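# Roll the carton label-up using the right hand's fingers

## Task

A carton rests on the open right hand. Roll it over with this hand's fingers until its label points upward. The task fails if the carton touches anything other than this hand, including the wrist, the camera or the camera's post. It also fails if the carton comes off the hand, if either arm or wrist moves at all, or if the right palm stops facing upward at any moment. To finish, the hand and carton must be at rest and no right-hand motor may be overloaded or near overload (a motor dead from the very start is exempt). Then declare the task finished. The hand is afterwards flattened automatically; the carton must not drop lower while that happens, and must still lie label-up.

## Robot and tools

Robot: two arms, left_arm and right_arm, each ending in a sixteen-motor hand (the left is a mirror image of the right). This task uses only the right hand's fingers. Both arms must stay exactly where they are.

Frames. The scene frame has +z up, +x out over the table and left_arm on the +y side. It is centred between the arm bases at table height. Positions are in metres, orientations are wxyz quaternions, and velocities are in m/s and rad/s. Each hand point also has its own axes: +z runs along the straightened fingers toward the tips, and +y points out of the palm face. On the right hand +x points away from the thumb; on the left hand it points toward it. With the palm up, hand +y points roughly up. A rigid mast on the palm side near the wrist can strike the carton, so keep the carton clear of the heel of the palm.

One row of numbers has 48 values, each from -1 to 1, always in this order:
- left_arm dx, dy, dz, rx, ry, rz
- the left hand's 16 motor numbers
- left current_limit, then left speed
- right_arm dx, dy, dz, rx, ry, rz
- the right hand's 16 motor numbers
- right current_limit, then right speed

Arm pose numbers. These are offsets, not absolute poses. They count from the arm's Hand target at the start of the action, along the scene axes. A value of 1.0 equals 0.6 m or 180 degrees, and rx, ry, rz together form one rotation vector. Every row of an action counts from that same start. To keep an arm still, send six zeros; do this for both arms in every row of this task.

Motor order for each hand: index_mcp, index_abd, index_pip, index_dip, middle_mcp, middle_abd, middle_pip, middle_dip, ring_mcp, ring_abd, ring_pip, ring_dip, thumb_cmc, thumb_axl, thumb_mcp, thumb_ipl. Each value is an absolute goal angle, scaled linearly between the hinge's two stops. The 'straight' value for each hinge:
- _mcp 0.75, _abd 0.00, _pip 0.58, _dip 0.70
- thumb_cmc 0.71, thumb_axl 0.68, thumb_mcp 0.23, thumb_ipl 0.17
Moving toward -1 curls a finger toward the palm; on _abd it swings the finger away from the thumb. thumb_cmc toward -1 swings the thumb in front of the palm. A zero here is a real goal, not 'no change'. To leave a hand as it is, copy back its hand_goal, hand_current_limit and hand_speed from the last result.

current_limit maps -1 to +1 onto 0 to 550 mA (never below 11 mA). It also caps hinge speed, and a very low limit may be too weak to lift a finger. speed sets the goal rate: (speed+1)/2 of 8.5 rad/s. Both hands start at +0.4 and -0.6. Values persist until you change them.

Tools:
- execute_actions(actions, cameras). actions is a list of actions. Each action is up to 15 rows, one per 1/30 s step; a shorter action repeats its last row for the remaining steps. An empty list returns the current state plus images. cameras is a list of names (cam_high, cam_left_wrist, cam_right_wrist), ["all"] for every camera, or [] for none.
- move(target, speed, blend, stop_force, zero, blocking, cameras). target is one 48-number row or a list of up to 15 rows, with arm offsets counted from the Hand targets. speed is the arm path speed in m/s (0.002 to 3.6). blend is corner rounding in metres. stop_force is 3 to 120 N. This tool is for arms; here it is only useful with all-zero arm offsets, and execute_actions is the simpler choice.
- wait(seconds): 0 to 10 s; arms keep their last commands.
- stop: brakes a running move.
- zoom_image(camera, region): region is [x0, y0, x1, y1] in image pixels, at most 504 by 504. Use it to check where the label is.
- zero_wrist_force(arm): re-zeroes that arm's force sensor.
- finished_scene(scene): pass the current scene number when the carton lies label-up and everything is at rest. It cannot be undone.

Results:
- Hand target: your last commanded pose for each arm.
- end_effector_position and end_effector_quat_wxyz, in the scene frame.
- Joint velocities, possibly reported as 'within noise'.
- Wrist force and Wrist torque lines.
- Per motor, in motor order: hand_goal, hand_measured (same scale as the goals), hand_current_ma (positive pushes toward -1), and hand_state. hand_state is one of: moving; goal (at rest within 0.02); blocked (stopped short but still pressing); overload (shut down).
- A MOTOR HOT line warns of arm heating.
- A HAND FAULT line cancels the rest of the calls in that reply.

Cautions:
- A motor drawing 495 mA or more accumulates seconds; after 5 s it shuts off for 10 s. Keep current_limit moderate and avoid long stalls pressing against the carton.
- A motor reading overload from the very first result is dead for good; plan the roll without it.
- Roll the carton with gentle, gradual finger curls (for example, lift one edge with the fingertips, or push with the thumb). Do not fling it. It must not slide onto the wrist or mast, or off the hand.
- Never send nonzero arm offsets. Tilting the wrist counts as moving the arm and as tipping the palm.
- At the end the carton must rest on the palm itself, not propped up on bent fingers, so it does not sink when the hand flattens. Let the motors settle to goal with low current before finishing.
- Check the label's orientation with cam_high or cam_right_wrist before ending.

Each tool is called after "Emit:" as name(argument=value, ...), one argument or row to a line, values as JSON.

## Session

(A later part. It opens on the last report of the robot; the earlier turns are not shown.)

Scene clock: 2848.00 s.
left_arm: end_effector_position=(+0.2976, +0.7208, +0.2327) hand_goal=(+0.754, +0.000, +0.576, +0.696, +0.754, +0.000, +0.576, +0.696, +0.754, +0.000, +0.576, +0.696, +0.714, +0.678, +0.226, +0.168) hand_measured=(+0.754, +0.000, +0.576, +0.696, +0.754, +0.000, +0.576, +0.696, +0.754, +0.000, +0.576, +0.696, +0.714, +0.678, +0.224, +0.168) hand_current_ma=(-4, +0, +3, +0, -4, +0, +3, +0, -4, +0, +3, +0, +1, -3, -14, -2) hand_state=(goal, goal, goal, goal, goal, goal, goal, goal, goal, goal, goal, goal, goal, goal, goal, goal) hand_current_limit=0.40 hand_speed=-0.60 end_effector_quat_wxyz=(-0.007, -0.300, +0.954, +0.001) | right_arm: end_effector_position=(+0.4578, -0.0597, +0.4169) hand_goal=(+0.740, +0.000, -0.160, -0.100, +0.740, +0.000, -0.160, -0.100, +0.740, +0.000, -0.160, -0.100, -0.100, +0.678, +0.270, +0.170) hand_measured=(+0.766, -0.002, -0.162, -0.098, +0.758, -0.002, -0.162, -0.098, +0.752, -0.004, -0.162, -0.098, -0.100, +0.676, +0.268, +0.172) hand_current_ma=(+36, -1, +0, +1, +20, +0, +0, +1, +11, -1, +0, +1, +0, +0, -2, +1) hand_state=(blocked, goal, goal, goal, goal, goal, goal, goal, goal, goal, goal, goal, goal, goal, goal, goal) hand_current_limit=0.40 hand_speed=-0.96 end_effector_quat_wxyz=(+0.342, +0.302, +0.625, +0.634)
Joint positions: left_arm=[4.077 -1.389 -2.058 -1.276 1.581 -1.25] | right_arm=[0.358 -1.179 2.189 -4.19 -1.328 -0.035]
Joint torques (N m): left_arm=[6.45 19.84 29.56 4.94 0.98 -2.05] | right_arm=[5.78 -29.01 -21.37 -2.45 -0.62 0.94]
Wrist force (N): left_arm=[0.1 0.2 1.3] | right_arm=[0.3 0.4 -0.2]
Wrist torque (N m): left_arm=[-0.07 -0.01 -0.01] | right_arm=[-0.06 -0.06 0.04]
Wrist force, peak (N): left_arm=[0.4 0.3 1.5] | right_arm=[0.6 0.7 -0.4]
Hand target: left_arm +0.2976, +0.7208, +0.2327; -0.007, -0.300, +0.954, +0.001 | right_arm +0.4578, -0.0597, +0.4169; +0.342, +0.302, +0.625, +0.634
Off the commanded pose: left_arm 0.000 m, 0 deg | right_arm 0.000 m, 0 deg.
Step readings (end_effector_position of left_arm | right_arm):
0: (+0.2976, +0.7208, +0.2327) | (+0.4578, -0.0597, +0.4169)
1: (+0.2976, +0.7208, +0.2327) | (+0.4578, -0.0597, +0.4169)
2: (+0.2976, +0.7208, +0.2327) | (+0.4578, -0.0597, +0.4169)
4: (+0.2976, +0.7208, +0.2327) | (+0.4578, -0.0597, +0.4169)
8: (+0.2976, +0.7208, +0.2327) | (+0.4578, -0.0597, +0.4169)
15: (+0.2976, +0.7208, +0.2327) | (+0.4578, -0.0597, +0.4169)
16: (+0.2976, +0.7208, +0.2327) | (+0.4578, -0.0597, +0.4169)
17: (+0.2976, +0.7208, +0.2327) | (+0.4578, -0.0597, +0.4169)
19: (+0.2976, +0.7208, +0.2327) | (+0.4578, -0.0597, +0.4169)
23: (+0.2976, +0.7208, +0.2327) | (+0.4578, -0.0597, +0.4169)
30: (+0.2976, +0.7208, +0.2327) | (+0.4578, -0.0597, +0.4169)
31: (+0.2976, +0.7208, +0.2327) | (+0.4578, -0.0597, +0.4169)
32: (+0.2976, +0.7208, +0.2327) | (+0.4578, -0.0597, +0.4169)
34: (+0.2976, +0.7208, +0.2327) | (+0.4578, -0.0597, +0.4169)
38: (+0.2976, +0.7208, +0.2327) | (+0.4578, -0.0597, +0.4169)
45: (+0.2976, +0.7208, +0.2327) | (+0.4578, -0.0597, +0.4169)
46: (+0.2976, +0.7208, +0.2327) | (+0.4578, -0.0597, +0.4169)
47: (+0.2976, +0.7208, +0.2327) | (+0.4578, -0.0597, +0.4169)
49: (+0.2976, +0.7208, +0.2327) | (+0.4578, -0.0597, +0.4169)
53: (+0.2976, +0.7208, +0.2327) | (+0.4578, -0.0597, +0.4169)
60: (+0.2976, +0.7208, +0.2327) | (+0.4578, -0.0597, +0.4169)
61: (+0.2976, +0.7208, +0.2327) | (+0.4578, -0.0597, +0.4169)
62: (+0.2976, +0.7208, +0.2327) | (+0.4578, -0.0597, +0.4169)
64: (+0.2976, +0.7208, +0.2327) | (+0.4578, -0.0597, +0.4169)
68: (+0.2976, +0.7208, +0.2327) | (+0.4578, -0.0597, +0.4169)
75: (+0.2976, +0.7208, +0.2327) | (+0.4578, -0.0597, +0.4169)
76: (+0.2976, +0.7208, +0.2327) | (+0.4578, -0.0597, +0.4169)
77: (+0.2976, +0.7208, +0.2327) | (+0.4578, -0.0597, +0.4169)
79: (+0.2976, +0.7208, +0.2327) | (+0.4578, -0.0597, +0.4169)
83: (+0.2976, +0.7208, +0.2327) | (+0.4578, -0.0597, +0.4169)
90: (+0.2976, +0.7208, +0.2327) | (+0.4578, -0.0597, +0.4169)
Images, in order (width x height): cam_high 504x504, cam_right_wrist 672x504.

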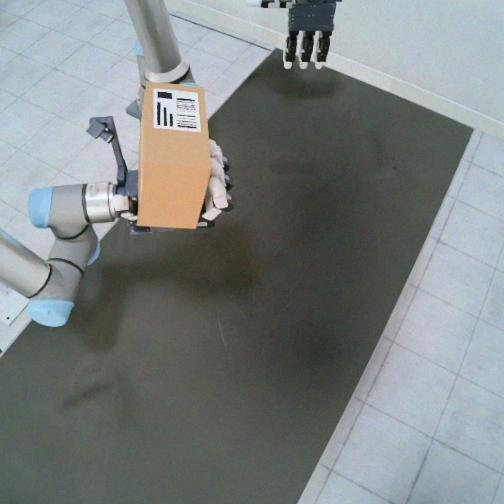

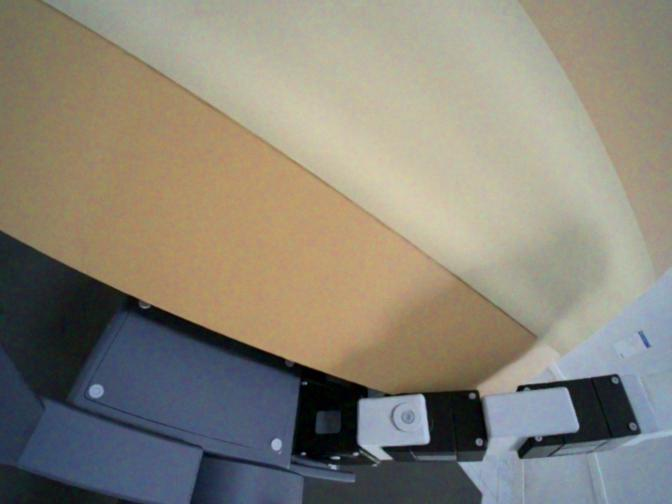

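Emit:
execute_actions(
  actions=[
    [[0,0,0,0,0,0,0.754,0,0.576,0.696,0.754,0,0.576,0.696,0.754,0,0.576,0.696,0.714,0.678,0.226,0.168,0.4,-0.6,0,0,0,0,0,0,0.74,0,-0.16,-0.1,0.74,0,-0.16,-0.1,0.74,0,-0.16,-0.1,0.05,0.678,0.27,0.17,0.4,-0.96]],
    [[0,0,0,0,0,0,0.754,0,0.576,0.696,0.754,0,0.576,0.696,0.754,0,0.576,0.696,0.714,0.678,0.226,0.168,0.4,-0.6,0,0,0,0,0,0,0.74,0,-0.16,-0.1,0.74,0,-0.16,-0.1,0.74,0,-0.16,-0.1,0.05,0.678,0.27,0.17,0.4,-0.96]],
  ],
  cameras=["cam_high","cam_right_wrist"],
)

Emit:
zoom_image(
  camera="cam_high",
  region=[110, 130, 250, 250],
)

Scene clock: 2857.23 s.
left_arm: end_effector_position=(+0.2976, +0.7208, +0.2327) hand_goal=(+0.754, +0.000, +0.576, +0.696, +0.754, +0.000, +0.576, +0.696, +0.754, +0.000, +0.576, +0.696, +0.714, +0.678, +0.226, +0.168) hand_measured=(+0.754, +0.000, +0.576, +0.696, +0.754, +0.000, +0.576, +0.696, +0.754, +0.000, +0.576, +0.696, +0.714, +0.678, +0.224, +0.168) hand_current_ma=(-4, +0, +3, +0, -4, +0, +3, +0, -4, +0, +3, +0, +1, -3, -14, -2) hand_state=(goal, goal, goal, goal, goal, goal, goal, goal, goal, goal, goal, goal, goal, goal, goal, goal) hand_current_limit=0.40 hand_speed=-0.60 end_effector_quat_wxyz=(-0.007, -0.300, +0.954, +0.001) | right_arm: end_effector_position=(+0.4578, -0.0597, +0.4169) hand_goal=(+0.740, +0.000, -0.160, -0.100, +0.740, +0.000, -0.160, -0.100, +0.740, +0.000, -0.160, -0.100, +0.050, +0.678, +0.270, +0.170) hand_measured=(+0.766, -0.002, -0.162, -0.098, +0.758, -0.002, -0.162, -0.098, +0.752, -0.004, -0.162, -0.098, +0.050, +0.676, +0.268, +0.172) hand_current_ma=(+36, -1, +0, +1, +20, +0, +0, +1, +11, -1, +0, +1, +0, -1, -2, +1) hand_state=(blocked, goal, goal, goal, goal, goal, goal, goal, goal, goal, goal, goal, goal, goal, goal, goal) hand_current_limit=0.40 hand_speed=-0.96 end_effector_quat_wxyz=(+0.342, +0.302, +0.625, +0.634)
Joint positions: left_arm=[4.077 -1.389 -2.058 -1.276 1.581 -1.25] | right_arm=[0.358 -1.179 2.189 -4.19 -1.328 -0.035]
Joint torques (N m): left_arm=[5.74 19.79 28.7 4.85 0.97 -2.15] | right_arm=[6.7 -28.99 -21.61 -2.26 -0.78 0.91]
Wrist force (N): left_arm=[0.2 0.2 1.1] | right_arm=[0.0 0.5 -0.2]
Wrist torque (N m): left_arm=[-0.07 -0.03 -0.01] | right_arm=[-0.05 -0.01 0.02]
Wrist force, peak (N): left_arm=[0.3 0.3 1.5] | right_arm=[0.3 0.9 -0.3]
Hand target: left_arm +0.2976, +0.7208, +0.2327; -0.007, -0.300, +0.954, +0.001 | right_arm +0.4578, -0.0597, +0.4169; +0.342, +0.302, +0.625, +0.634
Off the commanded pose: left_arm 0.000 m, 0 deg | right_arm 0.000 m, 0 deg.
Step readings (end_effector_position of left_arm | right_arm):
0: (+0.2976, +0.7208, +0.2327) | (+0.4578, -0.0597, +0.4169)
1: (+0.2976, +0.7208, +0.2327) | (+0.4578, -0.0597, +0.4169)
2: (+0.2976, +0.7208, +0.2327) | (+0.4578, -0.0597, +0.4169)
4: (+0.2976, +0.7208, +0.2327) | (+0.4578, -0.0597, +0.4169)
8: (+0.2976, +0.7208, +0.2327) | (+0.4578, -0.0597, +0.4169)
15: (+0.2976, +0.7208, +0.2327) | (+0.4578, -0.0597, +0.4169)
16: (+0.2976, +0.7208, +0.2327) | (+0.4578, -0.0597, +0.4169)
17: (+0.2976, +0.7208, +0.2327) | (+0.4578, -0.0597, +0.4169)
19: (+0.2976, +0.7208, +0.2327) | (+0.4578, -0.0597, +0.4169)
23: (+0.2976, +0.7208, +0.2327) | (+0.4578, -0.0597, +0.4169)
30: (+0.2976, +0.7208, +0.2327) | (+0.4578, -0.0597, +0.4169)
Images, in order (width x height): cam_high 504x504, cam_right_wrist 672x504.

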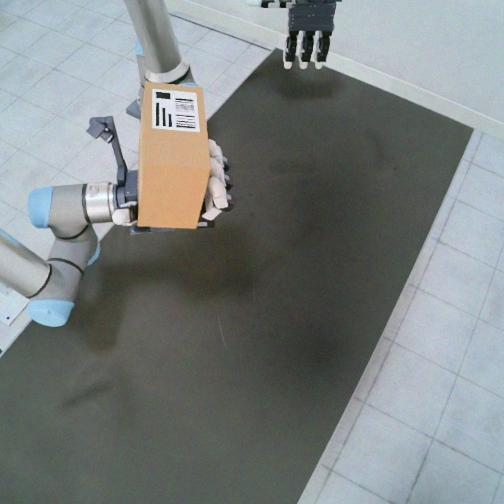

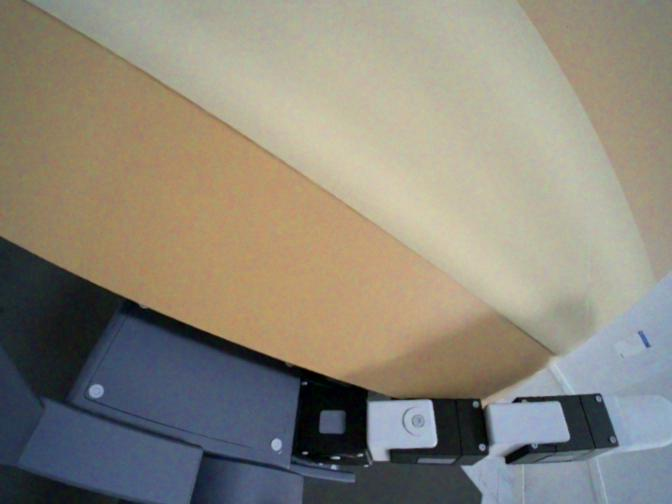

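Scaled by 3.600.

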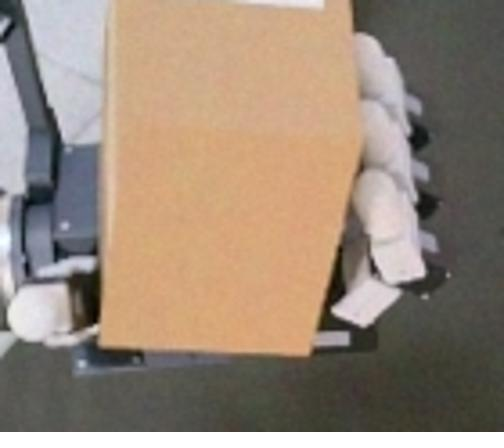

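Emit:
execute_actions(
  actions=[
    [[0,0,0,0,0,0,0.754,0,0.576,0.696,0.754,0,0.576,0.696,0.754,0,0.576,0.696,0.714,0.678,0.226,0.168,0.4,-0.6,0,0,0,0,0,0,0.74,0,-0.16,-0.1,0.74,0,-0.16,-0.1,0.74,0,-0.16,-0.1,0.2,0.678,0.27,0.17,0.4,-0.96]],
    [[0,0,0,0,0,0,0.754,0,0.576,0.696,0.754,0,0.576,0.696,0.754,0,0.576,0.696,0.714,0.678,0.226,0.168,0.4,-0.6,0,0,0,0,0,0,0.74,0,-0.16,-0.1,0.74,0,-0.16,-0.1,0.74,0,-0.16,-0.1,0.2,0.678,0.27,0.17,0.4,-0.96]],
  ],
  cameras=["cam_high","cam_right_wrist"],
)

Emit:
zoom_image(
  camera="cam_high",
  region=[110, 130, 250, 250],
)

Scene clock: 2867.00 s.
left_arm: end_effector_position=(+0.2976, +0.7208, +0.2327) hand_goal=(+0.754, +0.000, +0.576, +0.696, +0.754, +0.000, +0.576, +0.696, +0.754, +0.000, +0.576, +0.696, +0.714, +0.678, +0.226, +0.168) hand_measured=(+0.754, +0.000, +0.576, +0.696, +0.754, +0.000, +0.576, +0.696, +0.754, +0.000, +0.576, +0.696, +0.714, +0.678, +0.224, +0.168) hand_current_ma=(-4, +0, +3, +0, -4, +0, +3, +0, -4, +0, +3, +0, +1, -3, -14, -2) hand_state=(goal, goal, goal, goal, goal, goal, goal, goal, goal, goal, goal, goal, goal, goal, goal, goal) hand_current_limit=0.40 hand_speed=-0.60 end_effector_quat_wxyz=(-0.007, -0.300, +0.954, +0.001) | right_arm: end_effector_position=(+0.4578, -0.0597, +0.4169) hand_goal=(+0.740, +0.000, -0.160, -0.100, +0.740, +0.000, -0.160, -0.100, +0.740, +0.000, -0.160, -0.100, +0.200, +0.678, +0.270, +0.170) hand_measured=(+0.766, -0.002, -0.162, -0.098, +0.758, -0.002, -0.162, -0.098, +0.752, -0.004, -0.162, -0.098, +0.202, +0.676, +0.268, +0.172) hand_current_ma=(+36, -1, +0, +1, +20, +0, +0, +1, +11, -1, +0, +1, +1, -1, -2, +1) hand_state=(blocked, goal, goal, goal, goal, goal, goal, goal, goal, goal, goal, goal, goal, goal, goal, goal) hand_current_limit=0.40 hand_speed=-0.96 end_effector_quat_wxyz=(+0.342, +0.302, +0.625, +0.634)
Joint positions: left_arm=[4.077 -1.389 -2.058 -1.276 1.581 -1.25] | right_arm=[0.358 -1.179 2.189 -4.19 -1.328 -0.035]
Joint torques (N m): left_arm=[5.89 20.55 28.81 4.92 1.08 -1.98] | right_arm=[6.79 -29.39 -21.72 -2.09 -0.4 1.15]
Wrist force (N): left_arm=[0.3 0.2 1.3] | right_arm=[0.3 0.4 -0.2]
Wrist torque (N m): left_arm=[-0.08 -0.04 -0.01] | right_arm=[-0.07 -0.05 0.05]
Wrist force, peak (N): left_arm=[0.2 0.1 1.5] | right_arm=[0.5 0.5 -0.6]
Hand target: left_arm +0.2976, +0.7208, +0.2327; -0.007, -0.300, +0.954, +0.001 | right_arm +0.4578, -0.0597, +0.4169; +0.342, +0.302, +0.625, +0.634
Off the commanded pose: left_arm 0.000 m, 0 deg | right_arm 0.000 m, 0 deg.
Step readings (end_effector_position of left_arm | right_arm):
0: (+0.2976, +0.7208, +0.2327) | (+0.4578, -0.0597, +0.4169)
1: (+0.2976, +0.7208, +0.2327) | (+0.4578, -0.0597, +0.4169)
2: (+0.2976, +0.7208, +0.2327) | (+0.4578, -0.0597, +0.4169)
4: (+0.2976, +0.7208, +0.2327) | (+0.4578, -0.0597, +0.4169)
8: (+0.2976, +0.7208, +0.2327) | (+0.4578, -0.0597, +0.4169)
15: (+0.2976, +0.7208, +0.2327) | (+0.4578, -0.0597, +0.4169)
16: (+0.2976, +0.7208, +0.2327) | (+0.4578, -0.0597, +0.4169)
17: (+0.2976, +0.7208, +0.2327) | (+0.4578, -0.0597, +0.4169)
19: (+0.2976, +0.7208, +0.2327) | (+0.4578, -0.0597, +0.4169)
23: (+0.2976, +0.7208, +0.2327) | (+0.4578, -0.0597, +0.4169)
30: (+0.2976, +0.7208, +0.2327) | (+0.4578, -0.0597, +0.4169)
Images, in order (width x height): cam_high 504x504, cam_right_wrist 672x504.

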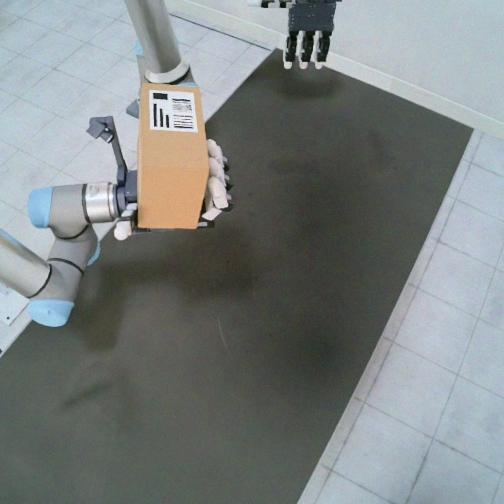

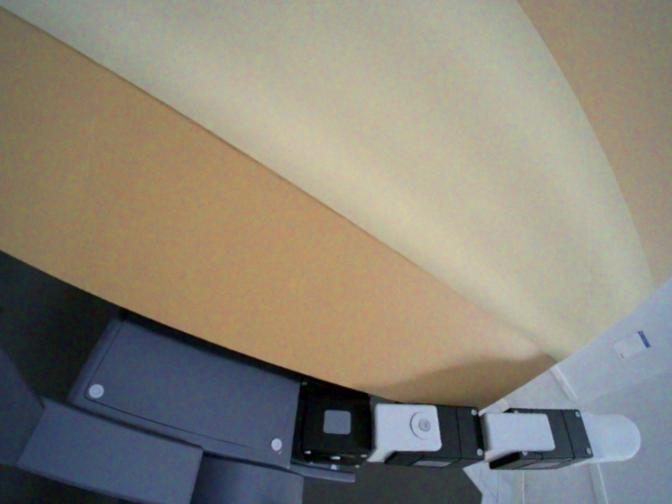

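Scaled by 3.600.

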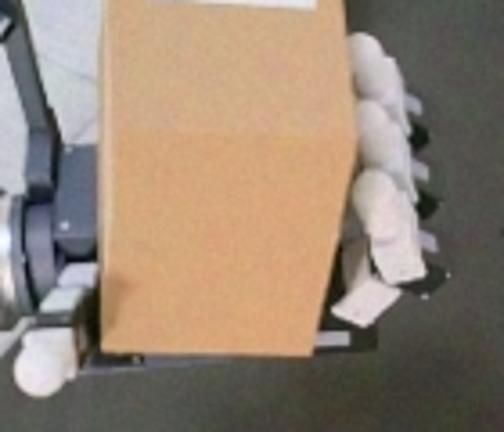

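Emit:
execute_actions(
  actions=[
    [[0,0,0,0,0,0,0.754,0,0.576,0.696,0.754,0,0.576,0.696,0.754,0,0.576,0.696,0.714,0.678,0.226,0.168,0.4,-0.6,0,0,0,0,0,0,0.74,0,-0.16,-0.1,0.74,0,-0.16,-0.1,0.74,0,-0.16,-0.1,0.34,0.678,0.27,0.17,0.4,-0.96]],
    [[0,0,0,0,0,0,0.754,0,0.576,0.696,0.754,0,0.576,0.696,0.754,0,0.576,0.696,0.714,0.678,0.226,0.168,0.4,-0.6,0,0,0,0,0,0,0.74,0,-0.16,-0.1,0.74,0,-0.16,-0.1,0.74,0,-0.16,-0.1,0.34,0.678,0.27,0.17,0.4,-0.96]],
  ],
  cameras=["cam_high","cam_right_wrist"],
)

Emit:
zoom_image(
  camera="cam_high",
  region=[110, 130, 250, 250],
)

Scene clock: 2877.73 s.
left_arm: end_effector_position=(+0.2976, +0.7208, +0.2327) hand_goal=(+0.754, +0.000, +0.576, +0.696, +0.754, +0.000, +0.576, +0.696, +0.754, +0.000, +0.576, +0.696, +0.714, +0.678, +0.226, +0.168) hand_measured=(+0.754, +0.000, +0.576, +0.696, +0.754, +0.000, +0.576, +0.696, +0.754, +0.000, +0.576, +0.696, +0.714, +0.678, +0.224, +0.168) hand_current_ma=(-4, +0, +3, +0, -4, +0, +3, +0, -4, +0, +3, +0, +1, -3, -14, -2) hand_state=(goal, goal, goal, goal, goal, goal, goal, goal, goal, goal, goal, goal, goal, goal, goal, goal) hand_current_limit=0.40 hand_speed=-0.60 end_effector_quat_wxyz=(-0.007, -0.300, +0.954, +0.001) | right_arm: end_effector_position=(+0.4578, -0.0597, +0.4169) hand_goal=(+0.740, +0.000, -0.160, -0.100, +0.740, +0.000, -0.160, -0.100, +0.740, +0.000, -0.160, -0.100, +0.340, +0.678, +0.270, +0.170) hand_measured=(+0.766, -0.004, -0.162, -0.098, +0.758, -0.002, -0.162, -0.098, +0.752, -0.004, -0.162, -0.098, +0.344, +0.674, +0.268, +0.172) hand_current_ma=(+36, -1, +0, +1, +20, +0, +0, +1, +11, -1, +0, +1, +2, -2, -1, +1) hand_state=(blocked, goal, goal, goal, goal, goal, goal, goal, goal, goal, goal, goal, goal, goal, goal, goal) hand_current_limit=0.40 hand_speed=-0.96 end_effector_quat_wxyz=(+0.342, +0.302, +0.625, +0.634)
Joint positions: left_arm=[4.077 -1.389 -2.058 -1.276 1.581 -1.25] | right_arm=[0.358 -1.179 2.189 -4.19 -1.328 -0.035]
Joint torques (N m): left_arm=[5.53 19.98 27.95 4.81 0.98 -2.07] | right_arm=[6.79 -28.51 -22.08 -2.03 -0.38 1.17]
Wrist force (N): left_arm=[0.2 0.2 1.1] | right_arm=[0.2 0.6 -0.4]
Wrist torque (N m): left_arm=[-0.06 -0.03 -0.01] | right_arm=[-0.04 -0.04 0.05]
Wrist force, peak (N): left_arm=[0.3 0.3 1.6] | right_arm=[0.6 0.7 -0.3]
Hand target: left_arm +0.2976, +0.7208, +0.2327; -0.007, -0.300, +0.954, +0.001 | right_arm +0.4578, -0.0597, +0.4169; +0.342, +0.302, +0.625, +0.634
Off the commanded pose: left_arm 0.000 m, 0 deg | right_arm 0.000 m, 0 deg.
Step readings (end_effector_position of left_arm | right_arm):
0: (+0.2976, +0.7208, +0.2327) | (+0.4578, -0.0597, +0.4169)
1: (+0.2976, +0.7208, +0.2327) | (+0.4578, -0.0597, +0.4169)
2: (+0.2976, +0.7208, +0.2327) | (+0.4578, -0.0597, +0.4169)
4: (+0.2976, +0.7208, +0.2327) | (+0.4578, -0.0597, +0.4169)
8: (+0.2976, +0.7208, +0.2327) | (+0.4578, -0.0597, +0.4169)
15: (+0.2976, +0.7208, +0.2327) | (+0.4578, -0.0597, +0.4169)
16: (+0.2976, +0.7208, +0.2327) | (+0.4578, -0.0597, +0.4169)
17: (+0.2976, +0.7208, +0.2327) | (+0.4578, -0.0597, +0.4169)
19: (+0.2976, +0.7208, +0.2327) | (+0.4578, -0.0597, +0.4169)
23: (+0.2976, +0.7208, +0.2327) | (+0.4578, -0.0597, +0.4169)
30: (+0.2976, +0.7208, +0.2327) | (+0.4578, -0.0597, +0.4169)
Images, in order (width x height): cam_high 504x504, cam_right_wrist 672x504.

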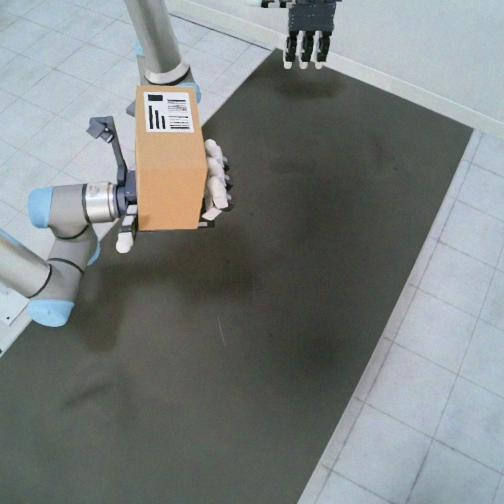

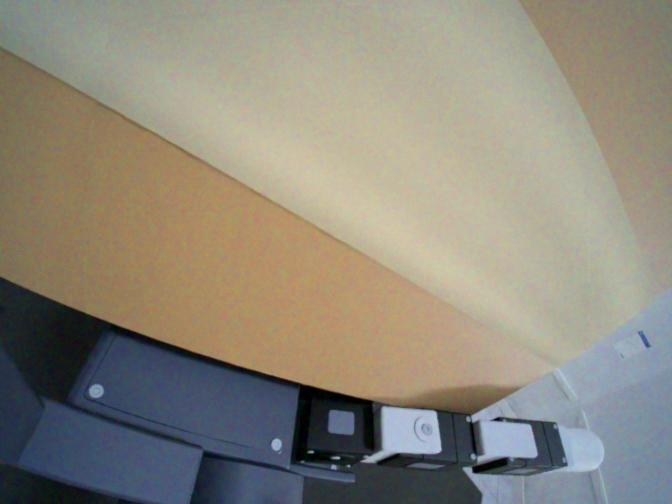

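Scaled by 3.600.

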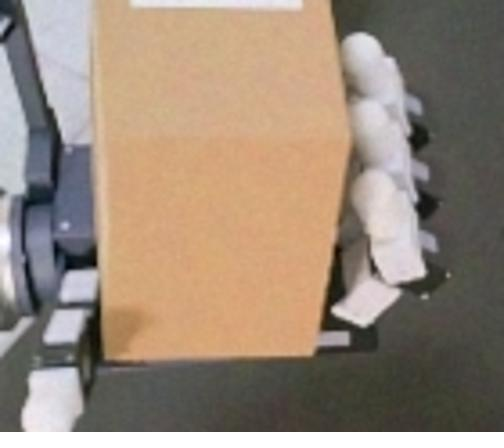

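Emit:
execute_actions(
  actions=[
    [[0,0,0,0,0,0,0.754,0,0.576,0.696,0.754,0,0.576,0.696,0.754,0,0.576,0.696,0.714,0.678,0.226,0.168,0.4,-0.6,0,0,0,0,0,0,0.74,0,-0.16,-0.1,0.74,0,-0.16,-0.1,0.74,0,-0.16,-0.1,0.46,0.678,0.27,0.17,0.4,-0.96]],
    [[0,0,0,0,0,0,0.754,0,0.576,0.696,0.754,0,0.576,0.696,0.754,0,0.576,0.696,0.714,0.678,0.226,0.168,0.4,-0.6,0,0,0,0,0,0,0.74,0,-0.16,-0.1,0.74,0,-0.16,-0.1,0.74,0,-0.16,-0.1,0.46,0.678,0.27,0.17,0.4,-0.96]],
  ],
  cameras=["cam_high","cam_right_wrist"],
)

Emit:
zoom_image(
  camera="cam_high",
  region=[110, 130, 250, 250],
)

Scene clock: 2889.73 s.
left_arm: end_effector_position=(+0.2976, +0.7208, +0.2327) hand_goal=(+0.754, +0.000, +0.576, +0.696, +0.754, +0.000, +0.576, +0.696, +0.754, +0.000, +0.576, +0.696, +0.714, +0.678, +0.226, +0.168) hand_measured=(+0.754, +0.000, +0.576, +0.696, +0.754, +0.000, +0.576, +0.696, +0.754, +0.000, +0.576, +0.696, +0.714, +0.678, +0.224, +0.168) hand_current_ma=(-4, +0, +3, +0, -4, +0, +3, +0, -4, +0, +3, +0, +1, -3, -14, -2) hand_state=(goal, goal, goal, goal, goal, goal, goal, goal, goal, goal, goal, goal, goal, goal, goal, goal) hand_current_limit=0.40 hand_speed=-0.60 end_effector_quat_wxyz=(-0.007, -0.300, +0.954, +0.001) | right_arm: end_effector_position=(+0.4578, -0.0597, +0.4169) hand_goal=(+0.740, +0.000, -0.160, -0.100, +0.740, +0.000, -0.160, -0.100, +0.740, +0.000, -0.160, -0.100, +0.460, +0.678, +0.270, +0.170) hand_measured=(+0.766, -0.004, -0.162, -0.098, +0.758, -0.002, -0.162, -0.098, +0.752, -0.004, -0.162, -0.098, +0.466, +0.674, +0.268, +0.172) hand_current_ma=(+36, -1, +0, +1, +20, +0, +0, +1, +11, -1, +0, +1, +4, -2, -1, +1) hand_state=(blocked, goal, goal, goal, goal, goal, goal, goal, goal, goal, goal, goal, goal, goal, goal, goal) hand_current_limit=0.40 hand_speed=-0.96 end_effector_quat_wxyz=(+0.342, +0.302, +0.625, +0.634)
Joint positions: left_arm=[4.077 -1.389 -2.058 -1.276 1.581 -1.25] | right_arm=[0.358 -1.179 2.189 -4.19 -1.328 -0.035]
Joint torques (N m): left_arm=[6.44 20.24 28.74 4.82 0.95 -2.08] | right_arm=[5.78 -28.81 -22.89 -1.55 -0.2 1.23]
Wrist force (N): left_arm=[0.2 0.1 1.3] | right_arm=[0.4 0.3 -0.3]
Wrist torque (N m): left_arm=[-0.09 -0.03 -0.01] | right_arm=[-0.09 -0.06 0.06]
Wrist force, peak (N): left_arm=[0.1 0.4 1.6] | right_arm=[0.4 0.7 -0.4]
Hand target: left_arm +0.2976, +0.7208, +0.2327; -0.007, -0.300, +0.954, +0.001 | right_arm +0.4578, -0.0597, +0.4169; +0.342, +0.302, +0.625, +0.634
Off the commanded pose: left_arm 0.000 m, 0 deg | right_arm 0.000 m, 0 deg.
Step readings (end_effector_position of left_arm | right_arm):
0: (+0.2976, +0.7208, +0.2327) | (+0.4578, -0.0597, +0.4169)
1: (+0.2976, +0.7208, +0.2327) | (+0.4578, -0.0597, +0.4169)
2: (+0.2976, +0.7208, +0.2327) | (+0.4578, -0.0597, +0.4169)
4: (+0.2976, +0.7208, +0.2327) | (+0.4578, -0.0597, +0.4169)
8: (+0.2976, +0.7208, +0.2327) | (+0.4578, -0.0597, +0.4169)
15: (+0.2976, +0.7208, +0.2327) | (+0.4578, -0.0597, +0.4169)
16: (+0.2976, +0.7208, +0.2327) | (+0.4578, -0.0597, +0.4169)
17: (+0.2976, +0.7208, +0.2327) | (+0.4578, -0.0597, +0.4169)
19: (+0.2976, +0.7208, +0.2327) | (+0.4578, -0.0597, +0.4169)
23: (+0.2976, +0.7208, +0.2327) | (+0.4578, -0.0597, +0.4169)
30: (+0.2976, +0.7208, +0.2327) | (+0.4578, -0.0597, +0.4169)
Images, in order (width x height): cam_high 504x504, cam_right_wrist 672x504.

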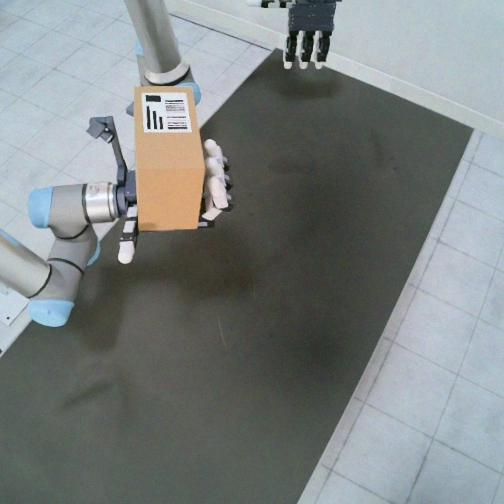

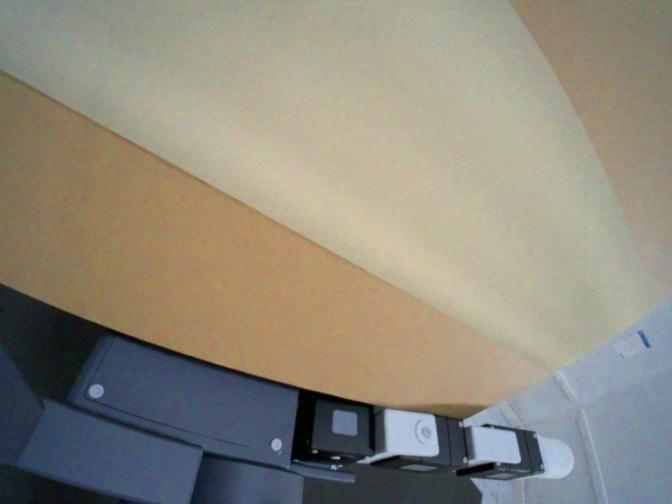

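Scaled by 3.600.

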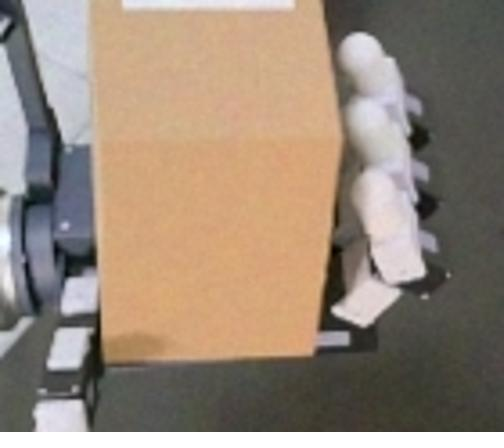

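Emit:
execute_actions(
  actions=[
    [[0,0,0,0,0,0,0.754,0,0.576,0.696,0.754,0,0.576,0.696,0.754,0,0.576,0.696,0.714,0.678,0.226,0.168,0.4,-0.6,0,0,0,0,0,0,0.74,0,-0.16,-0.1,0.74,0,-0.16,-0.1,0.74,0,-0.16,-0.1,0.56,0.678,0.27,0.17,0.4,-0.97]],
    [[0,0,0,0,0,0,0.754,0,0.576,0.696,0.754,0,0.576,0.696,0.754,0,0.576,0.696,0.714,0.678,0.226,0.168,0.4,-0.6,0,0,0,0,0,0,0.74,0,-0.16,-0.1,0.74,0,-0.16,-0.1,0.74,0,-0.16,-0.1,0.56,0.678,0.27,0.17,0.4,-0.97]],
  ],
  cameras=["cam_high","cam_right_wrist"],
)

Emit:
zoom_image(
  camera="cam_high",
  region=[110, 130, 250, 250],
)

Scene clock: 2936.53 s.
left_arm: end_effector_position=(+0.2976, +0.7208, +0.2327) hand_goal=(+0.754, +0.000, +0.576, +0.696, +0.754, +0.000, +0.576, +0.696, +0.754, +0.000, +0.576, +0.696, +0.714, +0.678, +0.226, +0.168) hand_measured=(+0.754, +0.000, +0.576, +0.696, +0.754, +0.000, +0.576, +0.696, +0.754, +0.000, +0.576, +0.696, +0.714, +0.678, +0.224, +0.168) hand_current_ma=(-4, +0, +3, +0, -4, +0, +3, +0, -4, +0, +3, +0, +1, -3, -14, -2) hand_state=(goal, goal, goal, goal, goal, goal, goal, goal, goal, goal, goal, goal, goal, goal, goal, goal) hand_current_limit=0.40 hand_speed=-0.60 end_effector_quat_wxyz=(-0.007, -0.300, +0.954, +0.001) | right_arm: end_effector_position=(+0.4578, -0.0597, +0.4169) hand_goal=(+0.740, +0.000, -0.160, -0.100, +0.740, +0.000, -0.160, -0.100, +0.740, +0.000, -0.160, -0.100, +0.560, +0.678, +0.270, +0.170) hand_measured=(+0.766, -0.004, -0.162, -0.098, +0.758, -0.002, -0.162, -0.098, +0.752, -0.004, -0.162, -0.098, +0.568, +0.674, +0.268, +0.172) hand_current_ma=(+36, -1, +0, +1, +20, +0, +0, +1, +11, -1, +0, +1, +5, -2, -1, +1) hand_state=(blocked, goal, goal, goal, goal, goal, goal, goal, goal, goal, goal, goal, goal, goal, goal, goal) hand_current_limit=0.40 hand_speed=-0.97 end_effector_quat_wxyz=(+0.342, +0.302, +0.625, +0.634)
Joint positions: left_arm=[4.077 -1.389 -2.058 -1.276 1.581 -1.25] | right_arm=[0.358 -1.179 2.189 -4.19 -1.328 -0.035]
Joint torques (N m): left_arm=[6.17 19.76 28.34 4.91 1.09 -2.05] | right_arm=[6.39 -29.48 -22.35 -0.85 0.18 1.71]
Wrist force (N): left_arm=[0.2 0.2 1.4] | right_arm=[0.5 0.6 -0.3]
Wrist torque (N m): left_arm=[-0.09 -0.03 -0.01] | right_arm=[-0.05 -0.08 0.07]
Wrist force, peak (N): left_arm=[0.0 0.2 1.6] | right_arm=[0.6 0.9 -0.3]
Hand target: left_arm +0.2976, +0.7208, +0.2327; -0.007, -0.300, +0.954, +0.001 | right_arm +0.4578, -0.0597, +0.4169; +0.342, +0.302, +0.625, +0.634
Off the commanded pose: left_arm 0.000 m, 0 deg | right_arm 0.000 m, 0 deg.
Step readings (end_effector_position of left_arm | right_arm):
0: (+0.2976, +0.7208, +0.2327) | (+0.4578, -0.0597, +0.4169)
1: (+0.2976, +0.7208, +0.2327) | (+0.4578, -0.0597, +0.4169)
2: (+0.2976, +0.7208, +0.2327) | (+0.4578, -0.0597, +0.4169)
4: (+0.2976, +0.7208, +0.2327) | (+0.4578, -0.0597, +0.4169)
8: (+0.2976, +0.7208, +0.2327) | (+0.4578, -0.0597, +0.4169)
15: (+0.2976, +0.7208, +0.2327) | (+0.4578, -0.0597, +0.4169)
16: (+0.2976, +0.7208, +0.2327) | (+0.4578, -0.0597, +0.4169)
17: (+0.2976, +0.7208, +0.2327) | (+0.4578, -0.0597, +0.4169)
19: (+0.2976, +0.7208, +0.2327) | (+0.4578, -0.0597, +0.4169)
23: (+0.2976, +0.7208, +0.2327) | (+0.4578, -0.0597, +0.4169)
30: (+0.2976, +0.7208, +0.2327) | (+0.4578, -0.0597, +0.4169)
Images, in order (width x height): cam_high 504x504, cam_right_wrist 672x504.

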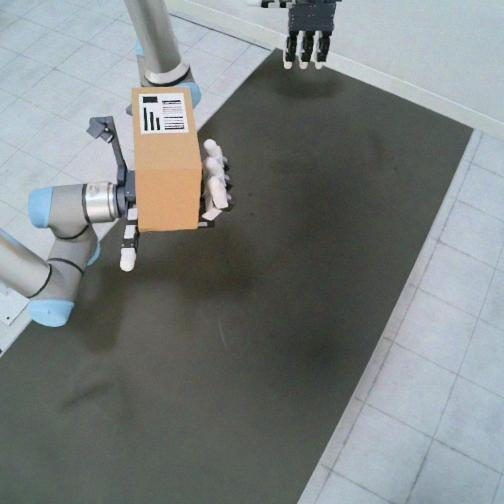

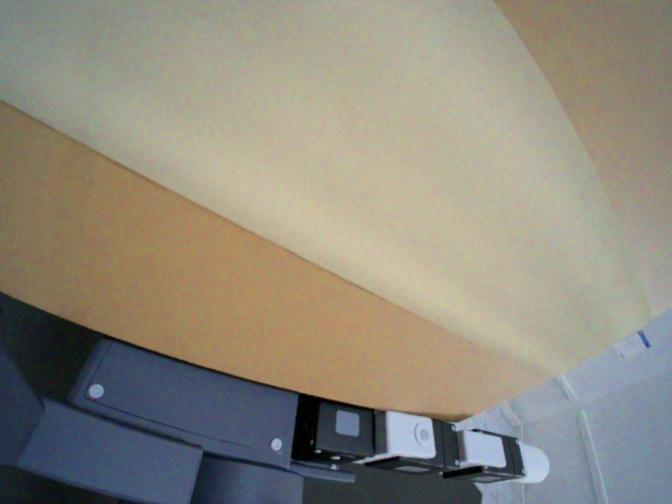

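Scaled by 3.600.

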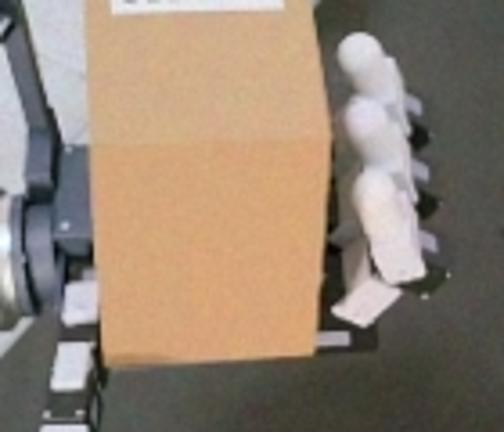

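Emit:
execute_actions(
  actions=[
    [[0,0,0,0,0,0,0.754,0,0.576,0.696,0.754,0,0.576,0.696,0.754,0,0.576,0.696,0.714,0.678,0.226,0.168,0.4,-0.6,0,0,0,0,0,0,0.74,0,-0.16,-0.1,0.74,0,-0.16,-0.1,0.74,0,-0.16,-0.1,0.65,0.678,0.27,0.17,0.4,-0.97]],
    [[0,0,0,0,0,0,0.754,0,0.576,0.696,0.754,0,0.576,0.696,0.754,0,0.576,0.696,0.714,0.678,0.226,0.168,0.4,-0.6,0,0,0,0,0,0,0.74,0,-0.16,-0.1,0.74,0,-0.16,-0.1,0.74,0,-0.16,-0.1,0.65,0.678,0.27,0.17,0.4,-0.97]],
  ],
  cameras=["cam_high","cam_right_wrist"],
)

Emit:
zoom_image(
  camera="cam_high",
  region=[110, 130, 250, 250],
)

Scene clock: 2951.63 s.
left_arm: end_effector_position=(+0.2976, +0.7208, +0.2327) hand_goal=(+0.754, +0.000, +0.576, +0.696, +0.754, +0.000, +0.576, +0.696, +0.754, +0.000, +0.576, +0.696, +0.714, +0.678, +0.226, +0.168) hand_measured=(+0.754, +0.000, +0.576, +0.696, +0.754, +0.000, +0.576, +0.696, +0.754, +0.000, +0.576, +0.696, +0.714, +0.678, +0.224, +0.168) hand_current_ma=(-4, +0, +3, +0, -4, +0, +3, +0, -4, +0, +3, +0, +1, -3, -14, -2) hand_state=(goal, goal, goal, goal, goal, goal, goal, goal, goal, goal, goal, goal, goal, goal, goal, goal) hand_current_limit=0.40 hand_speed=-0.60 end_effector_quat_wxyz=(-0.007, -0.300, +0.954, +0.001) | right_arm: end_effector_position=(+0.4578, -0.0597, +0.4169) hand_goal=(+0.740, +0.000, -0.160, -0.100, +0.740, +0.000, -0.160, -0.100, +0.740, +0.000, -0.160, -0.100, +0.650, +0.678, +0.270, +0.170) hand_measured=(+0.764, -0.004, -0.162, -0.098, +0.758, -0.002, -0.162, -0.098, +0.752, -0.004, -0.162, -0.098, +0.656, +0.674, +0.268, +0.172) hand_current_ma=(+33, -1, +0, +1, +20, +0, +0, +1, +11, -1, +0, +1, +3, -2, -1, +1) hand_state=(blocked, goal, goal, goal, goal, goal, goal, goal, goal, goal, goal, goal, goal, goal, goal, goal) hand_current_limit=0.40 hand_speed=-0.97 end_effector_quat_wxyz=(+0.342, +0.302, +0.625, +0.634)
Joint positions: left_arm=[4.077 -1.389 -2.058 -1.276 1.581 -1.25] | right_arm=[0.358 -1.179 2.189 -4.19 -1.328 -0.035]
Joint torques (N m): left_arm=[5.6 20.55 28.31 4.87 1.07 -1.92] | right_arm=[5.81 -30.31 -23.25 -0.8 0.32 1.76]
Wrist force (N): left_arm=[0.2 0.3 1.4] | right_arm=[0.3 0.7 -0.3]
Wrist torque (N m): left_arm=[-0.08 -0.02 -0.01] | right_arm=[-0.04 -0.05 0.06]
Wrist force, peak (N): left_arm=[0.5 0.3 1.6] | right_arm=[0.5 0.7 -0.6]
Hand target: left_arm +0.2976, +0.7208, +0.2327; -0.007, -0.300, +0.954, +0.001 | right_arm +0.4578, -0.0597, +0.4169; +0.342, +0.302, +0.625, +0.634
Off the commanded pose: left_arm 0.000 m, 0 deg | right_arm 0.000 m, 0 deg.
Step readings (end_effector_position of left_arm | right_arm):
0: (+0.2976, +0.7208, +0.2327) | (+0.4578, -0.0597, +0.4169)
1: (+0.2976, +0.7208, +0.2327) | (+0.4578, -0.0597, +0.4169)
2: (+0.2976, +0.7208, +0.2327) | (+0.4578, -0.0597, +0.4169)
4: (+0.2976, +0.7208, +0.2327) | (+0.4578, -0.0597, +0.4169)
8: (+0.2976, +0.7208, +0.2327) | (+0.4578, -0.0597, +0.4169)
15: (+0.2976, +0.7208, +0.2327) | (+0.4578, -0.0597, +0.4169)
16: (+0.2976, +0.7208, +0.2327) | (+0.4578, -0.0597, +0.4169)
17: (+0.2976, +0.7208, +0.2327) | (+0.4578, -0.0597, +0.4169)
19: (+0.2976, +0.7208, +0.2327) | (+0.4578, -0.0597, +0.4169)
23: (+0.2976, +0.7208, +0.2327) | (+0.4578, -0.0597, +0.4169)
30: (+0.2976, +0.7208, +0.2327) | (+0.4578, -0.0597, +0.4169)
Images, in order (width x height): cam_high 504x504, cam_right_wrist 672x504.

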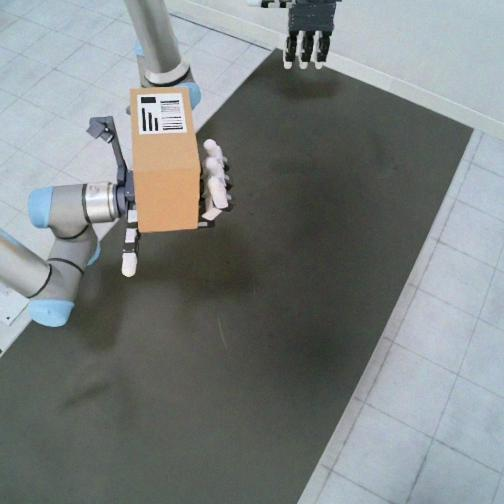

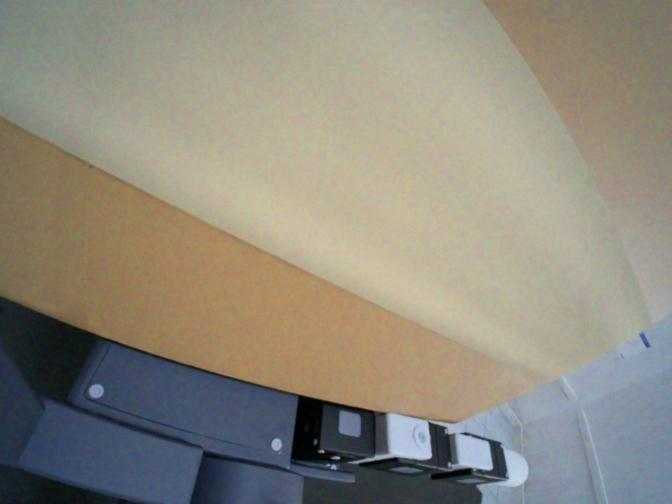

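Scaled by 3.600.

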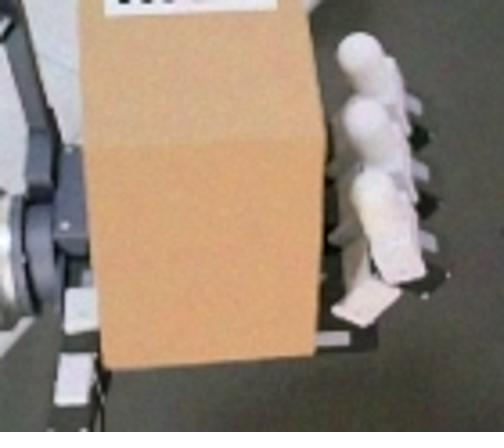

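Emit:
execute_actions(
  actions=[
    [[0,0,0,0,0,0,0.754,0,0.576,0.696,0.754,0,0.576,0.696,0.754,0,0.576,0.696,0.714,0.678,0.226,0.168,0.4,-0.6,0,0,0,0,0,0,0.74,0,-0.16,-0.1,0.74,0,-0.16,-0.1,0.74,0,-0.16,-0.1,0.714,0.678,0.27,0.17,0.4,-0.97]],
    [[0,0,0,0,0,0,0.754,0,0.576,0.696,0.754,0,0.576,0.696,0.754,0,0.576,0.696,0.714,0.678,0.226,0.168,0.4,-0.6,0,0,0,0,0,0,0.74,0,-0.16,-0.1,0.74,0,-0.16,-0.1,0.74,0,-0.16,-0.1,0.714,0.678,0.27,0.17,0.4,-0.97]],
  ],
  cameras=["cam_high","cam_right_wrist"],
)

Emit:
zoom_image(
  camera="cam_high",
  region=[110, 130, 250, 250],
)

Emit:
zoom_image(
  camera="cam_right_wrist",
  region=[280, 330, 560, 500],
)

Scene clock: 2963.73 s.
left_arm: end_effector_position=(+0.2976, +0.7208, +0.2327) hand_goal=(+0.754, +0.000, +0.576, +0.696, +0.754, +0.000, +0.576, +0.696, +0.754, +0.000, +0.576, +0.696, +0.714, +0.678, +0.226, +0.168) hand_measured=(+0.754, +0.000, +0.576, +0.696, +0.754, +0.000, +0.576, +0.696, +0.754, +0.000, +0.576, +0.696, +0.714, +0.678, +0.224, +0.168) hand_current_ma=(-4, +0, +3, +0, -4, +0, +3, +0, -4, +0, +3, +0, +1, -3, -14, -2) hand_state=(goal, goal, goal, goal, goal, goal, goal, goal, goal, goal, goal, goal, goal, goal, goal, goal) hand_current_limit=0.40 hand_speed=-0.60 end_effector_quat_wxyz=(-0.007, -0.300, +0.954, +0.001) | right_arm: end_effector_position=(+0.4578, -0.0597, +0.4169) hand_goal=(+0.740, +0.000, -0.160, -0.100, +0.740, +0.000, -0.160, -0.100, +0.740, +0.000, -0.160, -0.100, +0.714, +0.678, +0.270, +0.170) hand_measured=(+0.762, -0.004, -0.162, -0.098, +0.758, -0.002, -0.162, -0.098, +0.752, -0.004, -0.162, -0.098, +0.720, +0.676, +0.268, +0.172) hand_current_ma=(+29, -1, +0, +1, +20, +0, +0, +1, +11, -1, +0, +1, +4, -1, -1, +1) hand_state=(blocked, goal, goal, goal, goal, goal, goal, goal, goal, goal, goal, goal, goal, goal, goal, goal) hand_current_limit=0.40 hand_speed=-0.97 end_effector_quat_wxyz=(+0.342, +0.302, +0.625, +0.634)
Joint positions: left_arm=[4.077 -1.389 -2.058 -1.276 1.581 -1.25] | right_arm=[0.358 -1.179 2.189 -4.19 -1.328 -0.035]
Joint torques (N m): left_arm=[5.7 20.55 28.42 4.84 0.95 -2.08] | right_arm=[5.83 -30.3 -23.06 -1.03 0.5 1.82]
Wrist force (N): left_arm=[0.3 0.2 1.3] | right_arm=[0.4 0.5 -0.1]
Wrist torque (N m): left_arm=[-0.08 -0.04 0.00] | right_arm=[-0.08 -0.08 0.07]
Wrist force, peak (N): left_arm=[0.3 0.4 1.5] | right_arm=[0.3 0.8 -0.4]
Hand target: left_arm +0.2976, +0.7208, +0.2327; -0.007, -0.300, +0.954, +0.001 | right_arm +0.4578, -0.0597, +0.4169; +0.342, +0.302, +0.625, +0.634
Off the commanded pose: left_arm 0.000 m, 0 deg | right_arm 0.000 m, 0 deg.
Step readings (end_effector_position of left_arm | right_arm):
0: (+0.2976, +0.7208, +0.2327) | (+0.4578, -0.0597, +0.4169)
1: (+0.2976, +0.7208, +0.2327) | (+0.4578, -0.0597, +0.4169)
2: (+0.2976, +0.7208, +0.2327) | (+0.4578, -0.0597, +0.4169)
4: (+0.2976, +0.7208, +0.2327) | (+0.4578, -0.0597, +0.4169)
8: (+0.2976, +0.7208, +0.2327) | (+0.4578, -0.0597, +0.4169)
15: (+0.2976, +0.7208, +0.2327) | (+0.4578, -0.0597, +0.4169)
16: (+0.2976, +0.7208, +0.2327) | (+0.4578, -0.0597, +0.4169)
17: (+0.2976, +0.7208, +0.2327) | (+0.4578, -0.0597, +0.4169)
19: (+0.2976, +0.7208, +0.2327) | (+0.4578, -0.0597, +0.4169)
23: (+0.2976, +0.7208, +0.2327) | (+0.4578, -0.0597, +0.4169)
30: (+0.2976, +0.7208, +0.2327) | (+0.4578, -0.0597, +0.4169)
Images, in order (width x height): cam_high 504x504, cam_right_wrist 672x504.

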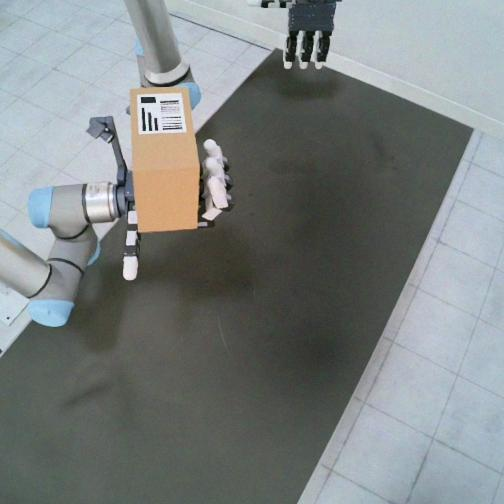

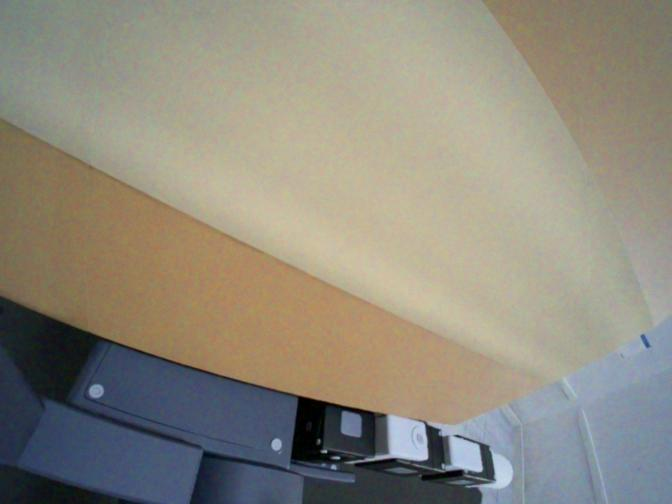

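Scaled by 3.600.

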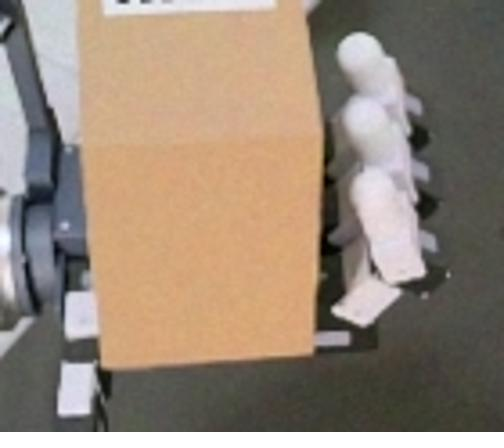

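Scaled by 1.800 from the camera's 672x504 image, which has a finer 960x720 frame.

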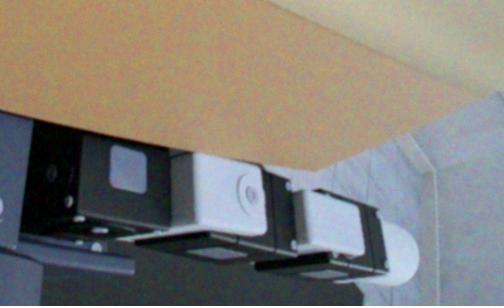

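Emit:
execute_actions(
  actions=[
    [[0,0,0,0,0,0,0.754,0,0.576,0.696,0.754,0,0.576,0.696,0.754,0,0.576,0.696,0.714,0.678,0.226,0.168,0.4,-0.6,0,0,0,0,0,0,0.74,0,0.2,0.3,0.74,0,0.2,0.3,0.74,0,0.2,0.3,0.714,0.678,0.25,0.168,0.4,-0.94]],
    [[0,0,0,0,0,0,0.754,0,0.576,0.696,0.754,0,0.576,0.696,0.754,0,0.576,0.696,0.714,0.678,0.226,0.168,0.4,-0.6,0,0,0,0,0,0,0.74,0,0.2,0.3,0.74,0,0.2,0.3,0.74,0,0.2,0.3,0.714,0.678,0.226,0.168,0.4,-0.94]],
    [[0,0,0,0,0,0,0.754,0,0.576,0.696,0.754,0,0.576,0.696,0.754,0,0.576,0.696,0.714,0.678,0.226,0.168,0.4,-0.6,0,0,0,0,0,0,0.74,0,0.576,0.696,0.74,0,0.576,0.696,0.74,0,0.576,0.696,0.714,0.678,0.226,0.168,0.4,-0.94]],
    [[0,0,0,0,0,0,0.754,0,0.576,0.696,0.754,0,0.576,0.696,0.754,0,0.576,0.696,0.714,0.678,0.226,0.168,0.4,-0.6,0,0,0,0,0,0,0.74,0,0.576,0.696,0.74,0,0.576,0.696,0.74,0,0.576,0.696,0.714,0.678,0.226,0.168,0.4,-0.94]],
  ],
  cameras=["cam_high","cam_right_wrist"],
)

Emit:
zoom_image(
  camera="cam_high",
  region=[110, 130, 250, 250],
)

Scene clock: 2996.40 s.
left_arm: end_effector_position=(+0.2976, +0.7208, +0.2327) hand_goal=(+0.754, +0.000, +0.576, +0.696, +0.754, +0.000, +0.576, +0.696, +0.754, +0.000, +0.576, +0.696, +0.714, +0.678, +0.226, +0.168) hand_measured=(+0.754, +0.000, +0.576, +0.696, +0.754, +0.000, +0.576, +0.696, +0.754, +0.000, +0.576, +0.696, +0.714, +0.678, +0.224, +0.168) hand_current_ma=(-4, +0, +3, +0, -4, +0, +3, +0, -4, +0, +3, +0, +1, -3, -14, -2) hand_state=(goal, goal, goal, goal, goal, goal, goal, goal, goal, goal, goal, goal, goal, goal, goal, goal) hand_current_limit=0.40 hand_speed=-0.60 end_effector_quat_wxyz=(-0.007, -0.300, +0.954, +0.001) | right_arm: end_effector_position=(+0.4578, -0.0597, +0.4169) hand_goal=(+0.740, +0.000, +0.576, +0.696, +0.740, +0.000, +0.576, +0.696, +0.740, +0.000, +0.576, +0.696, +0.714, +0.678, +0.226, +0.168) hand_measured=(+0.762, -0.004, +0.576, +0.694, +0.758, -0.002, +0.576, +0.694, +0.752, -0.004, +0.576, +0.694, +0.720, +0.676, +0.228, +0.170) hand_current_ma=(+29, -1, +0, -1, +20, +0, +0, -1, +11, -1, +0, -1, +4, -1, +1, +1) hand_state=(blocked, goal, goal, goal, goal, goal, goal, goal, goal, goal, goal, goal, goal, goal, goal, goal) hand_current_limit=0.40 hand_speed=-0.94 end_effector_quat_wxyz=(+0.342, +0.302, +0.625, +0.634)
Joint positions: left_arm=[4.077 -1.389 -2.058 -1.276 1.581 -1.25] | right_arm=[0.358 -1.179 2.189 -4.19 -1.328 -0.035]
Joint torques (N m): left_arm=[6.56 20.36 28.27 4.97 0.84 -2.09] | right_arm=[4.23 -30.61 -21.93 -0.85 0.87 1.79]
Wrist force (N): left_arm=[0.1 0.2 1.4] | right_arm=[0.4 0.3 -0.2]
Wrist torque (N m): left_arm=[-0.09 -0.01 -0.01] | right_arm=[-0.08 -0.06 0.07]
Wrist force, peak (N): left_arm=[0.3 0.2 1.6] | right_arm=[0.3 1.0 -0.2]
Hand target: left_arm +0.2976, +0.7208, +0.2327; -0.007, -0.300, +0.954, +0.001 | right_arm +0.4578, -0.0597, +0.4169; +0.342, +0.302, +0.625, +0.634
Off the commanded pose: left_arm 0.000 m, 0 deg | right_arm 0.000 m, 0 deg.
Step readings (end_effector_position of left_arm | right_arm):
0: (+0.2976, +0.7208, +0.2327) | (+0.4578, -0.0597, +0.4169)
1: (+0.2976, +0.7208, +0.2327) | (+0.4578, -0.0597, +0.4169)
2: (+0.2976, +0.7208, +0.2327) | (+0.4578, -0.0597, +0.4169)
4: (+0.2976, +0.7208, +0.2327) | (+0.4578, -0.0597, +0.4169)
8: (+0.2976, +0.7208, +0.2327) | (+0.4578, -0.0597, +0.4169)
15: (+0.2976, +0.7208, +0.2327) | (+0.4578, -0.0597, +0.4169)
16: (+0.2976, +0.7208, +0.2327) | (+0.4578, -0.0597, +0.4169)
17: (+0.2976, +0.7208, +0.2327) | (+0.4578, -0.0597, +0.4169)
19: (+0.2976, +0.7208, +0.2327) | (+0.4578, -0.0597, +0.4169)
23: (+0.2976, +0.7208, +0.2327) | (+0.4578, -0.0597, +0.4169)
30: (+0.2976, +0.7208, +0.2327) | (+0.4578, -0.0597, +0.4169)
31: (+0.2976, +0.7208, +0.2327) | (+0.4578, -0.0597, +0.4169)
32: (+0.2976, +0.7208, +0.2327) | (+0.4578, -0.0597, +0.4169)
34: (+0.2976, +0.7208, +0.2327) | (+0.4578, -0.0597, +0.4169)
38: (+0.2976, +0.7208, +0.2327) | (+0.4578, -0.0597, +0.4169)
45: (+0.2976, +0.7208, +0.2327) | (+0.4578, -0.0597, +0.4169)
46: (+0.2976, +0.7208, +0.2327) | (+0.4578, -0.0597, +0.4169)
47: (+0.2976, +0.7208, +0.2327) | (+0.4578, -0.0597, +0.4169)
49: (+0.2976, +0.7208, +0.2327) | (+0.4578, -0.0597, +0.4169)
53: (+0.2976, +0.7208, +0.2327) | (+0.4578, -0.0597, +0.4169)
60: (+0.2976, +0.7208, +0.2327) | (+0.4578, -0.0597, +0.4169)
Images, in order (width x height): cam_high 504x504, cam_right_wrist 672x504.

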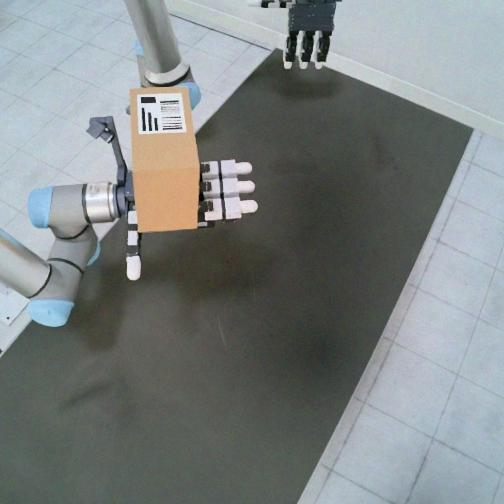

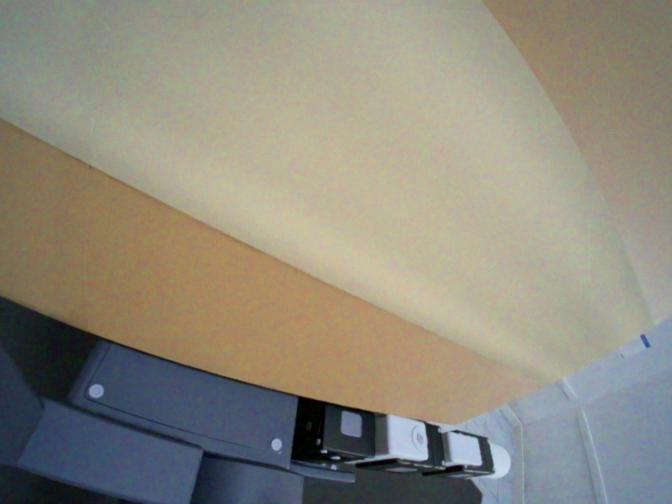

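Scaled by 3.600.

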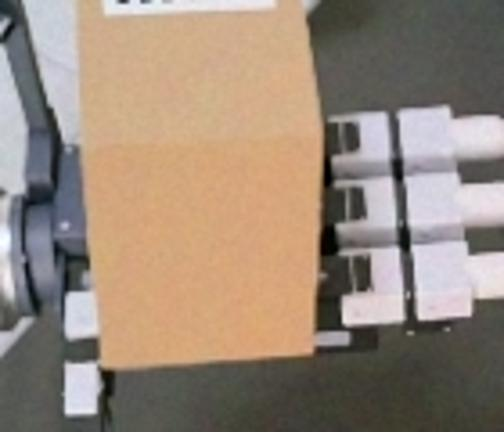

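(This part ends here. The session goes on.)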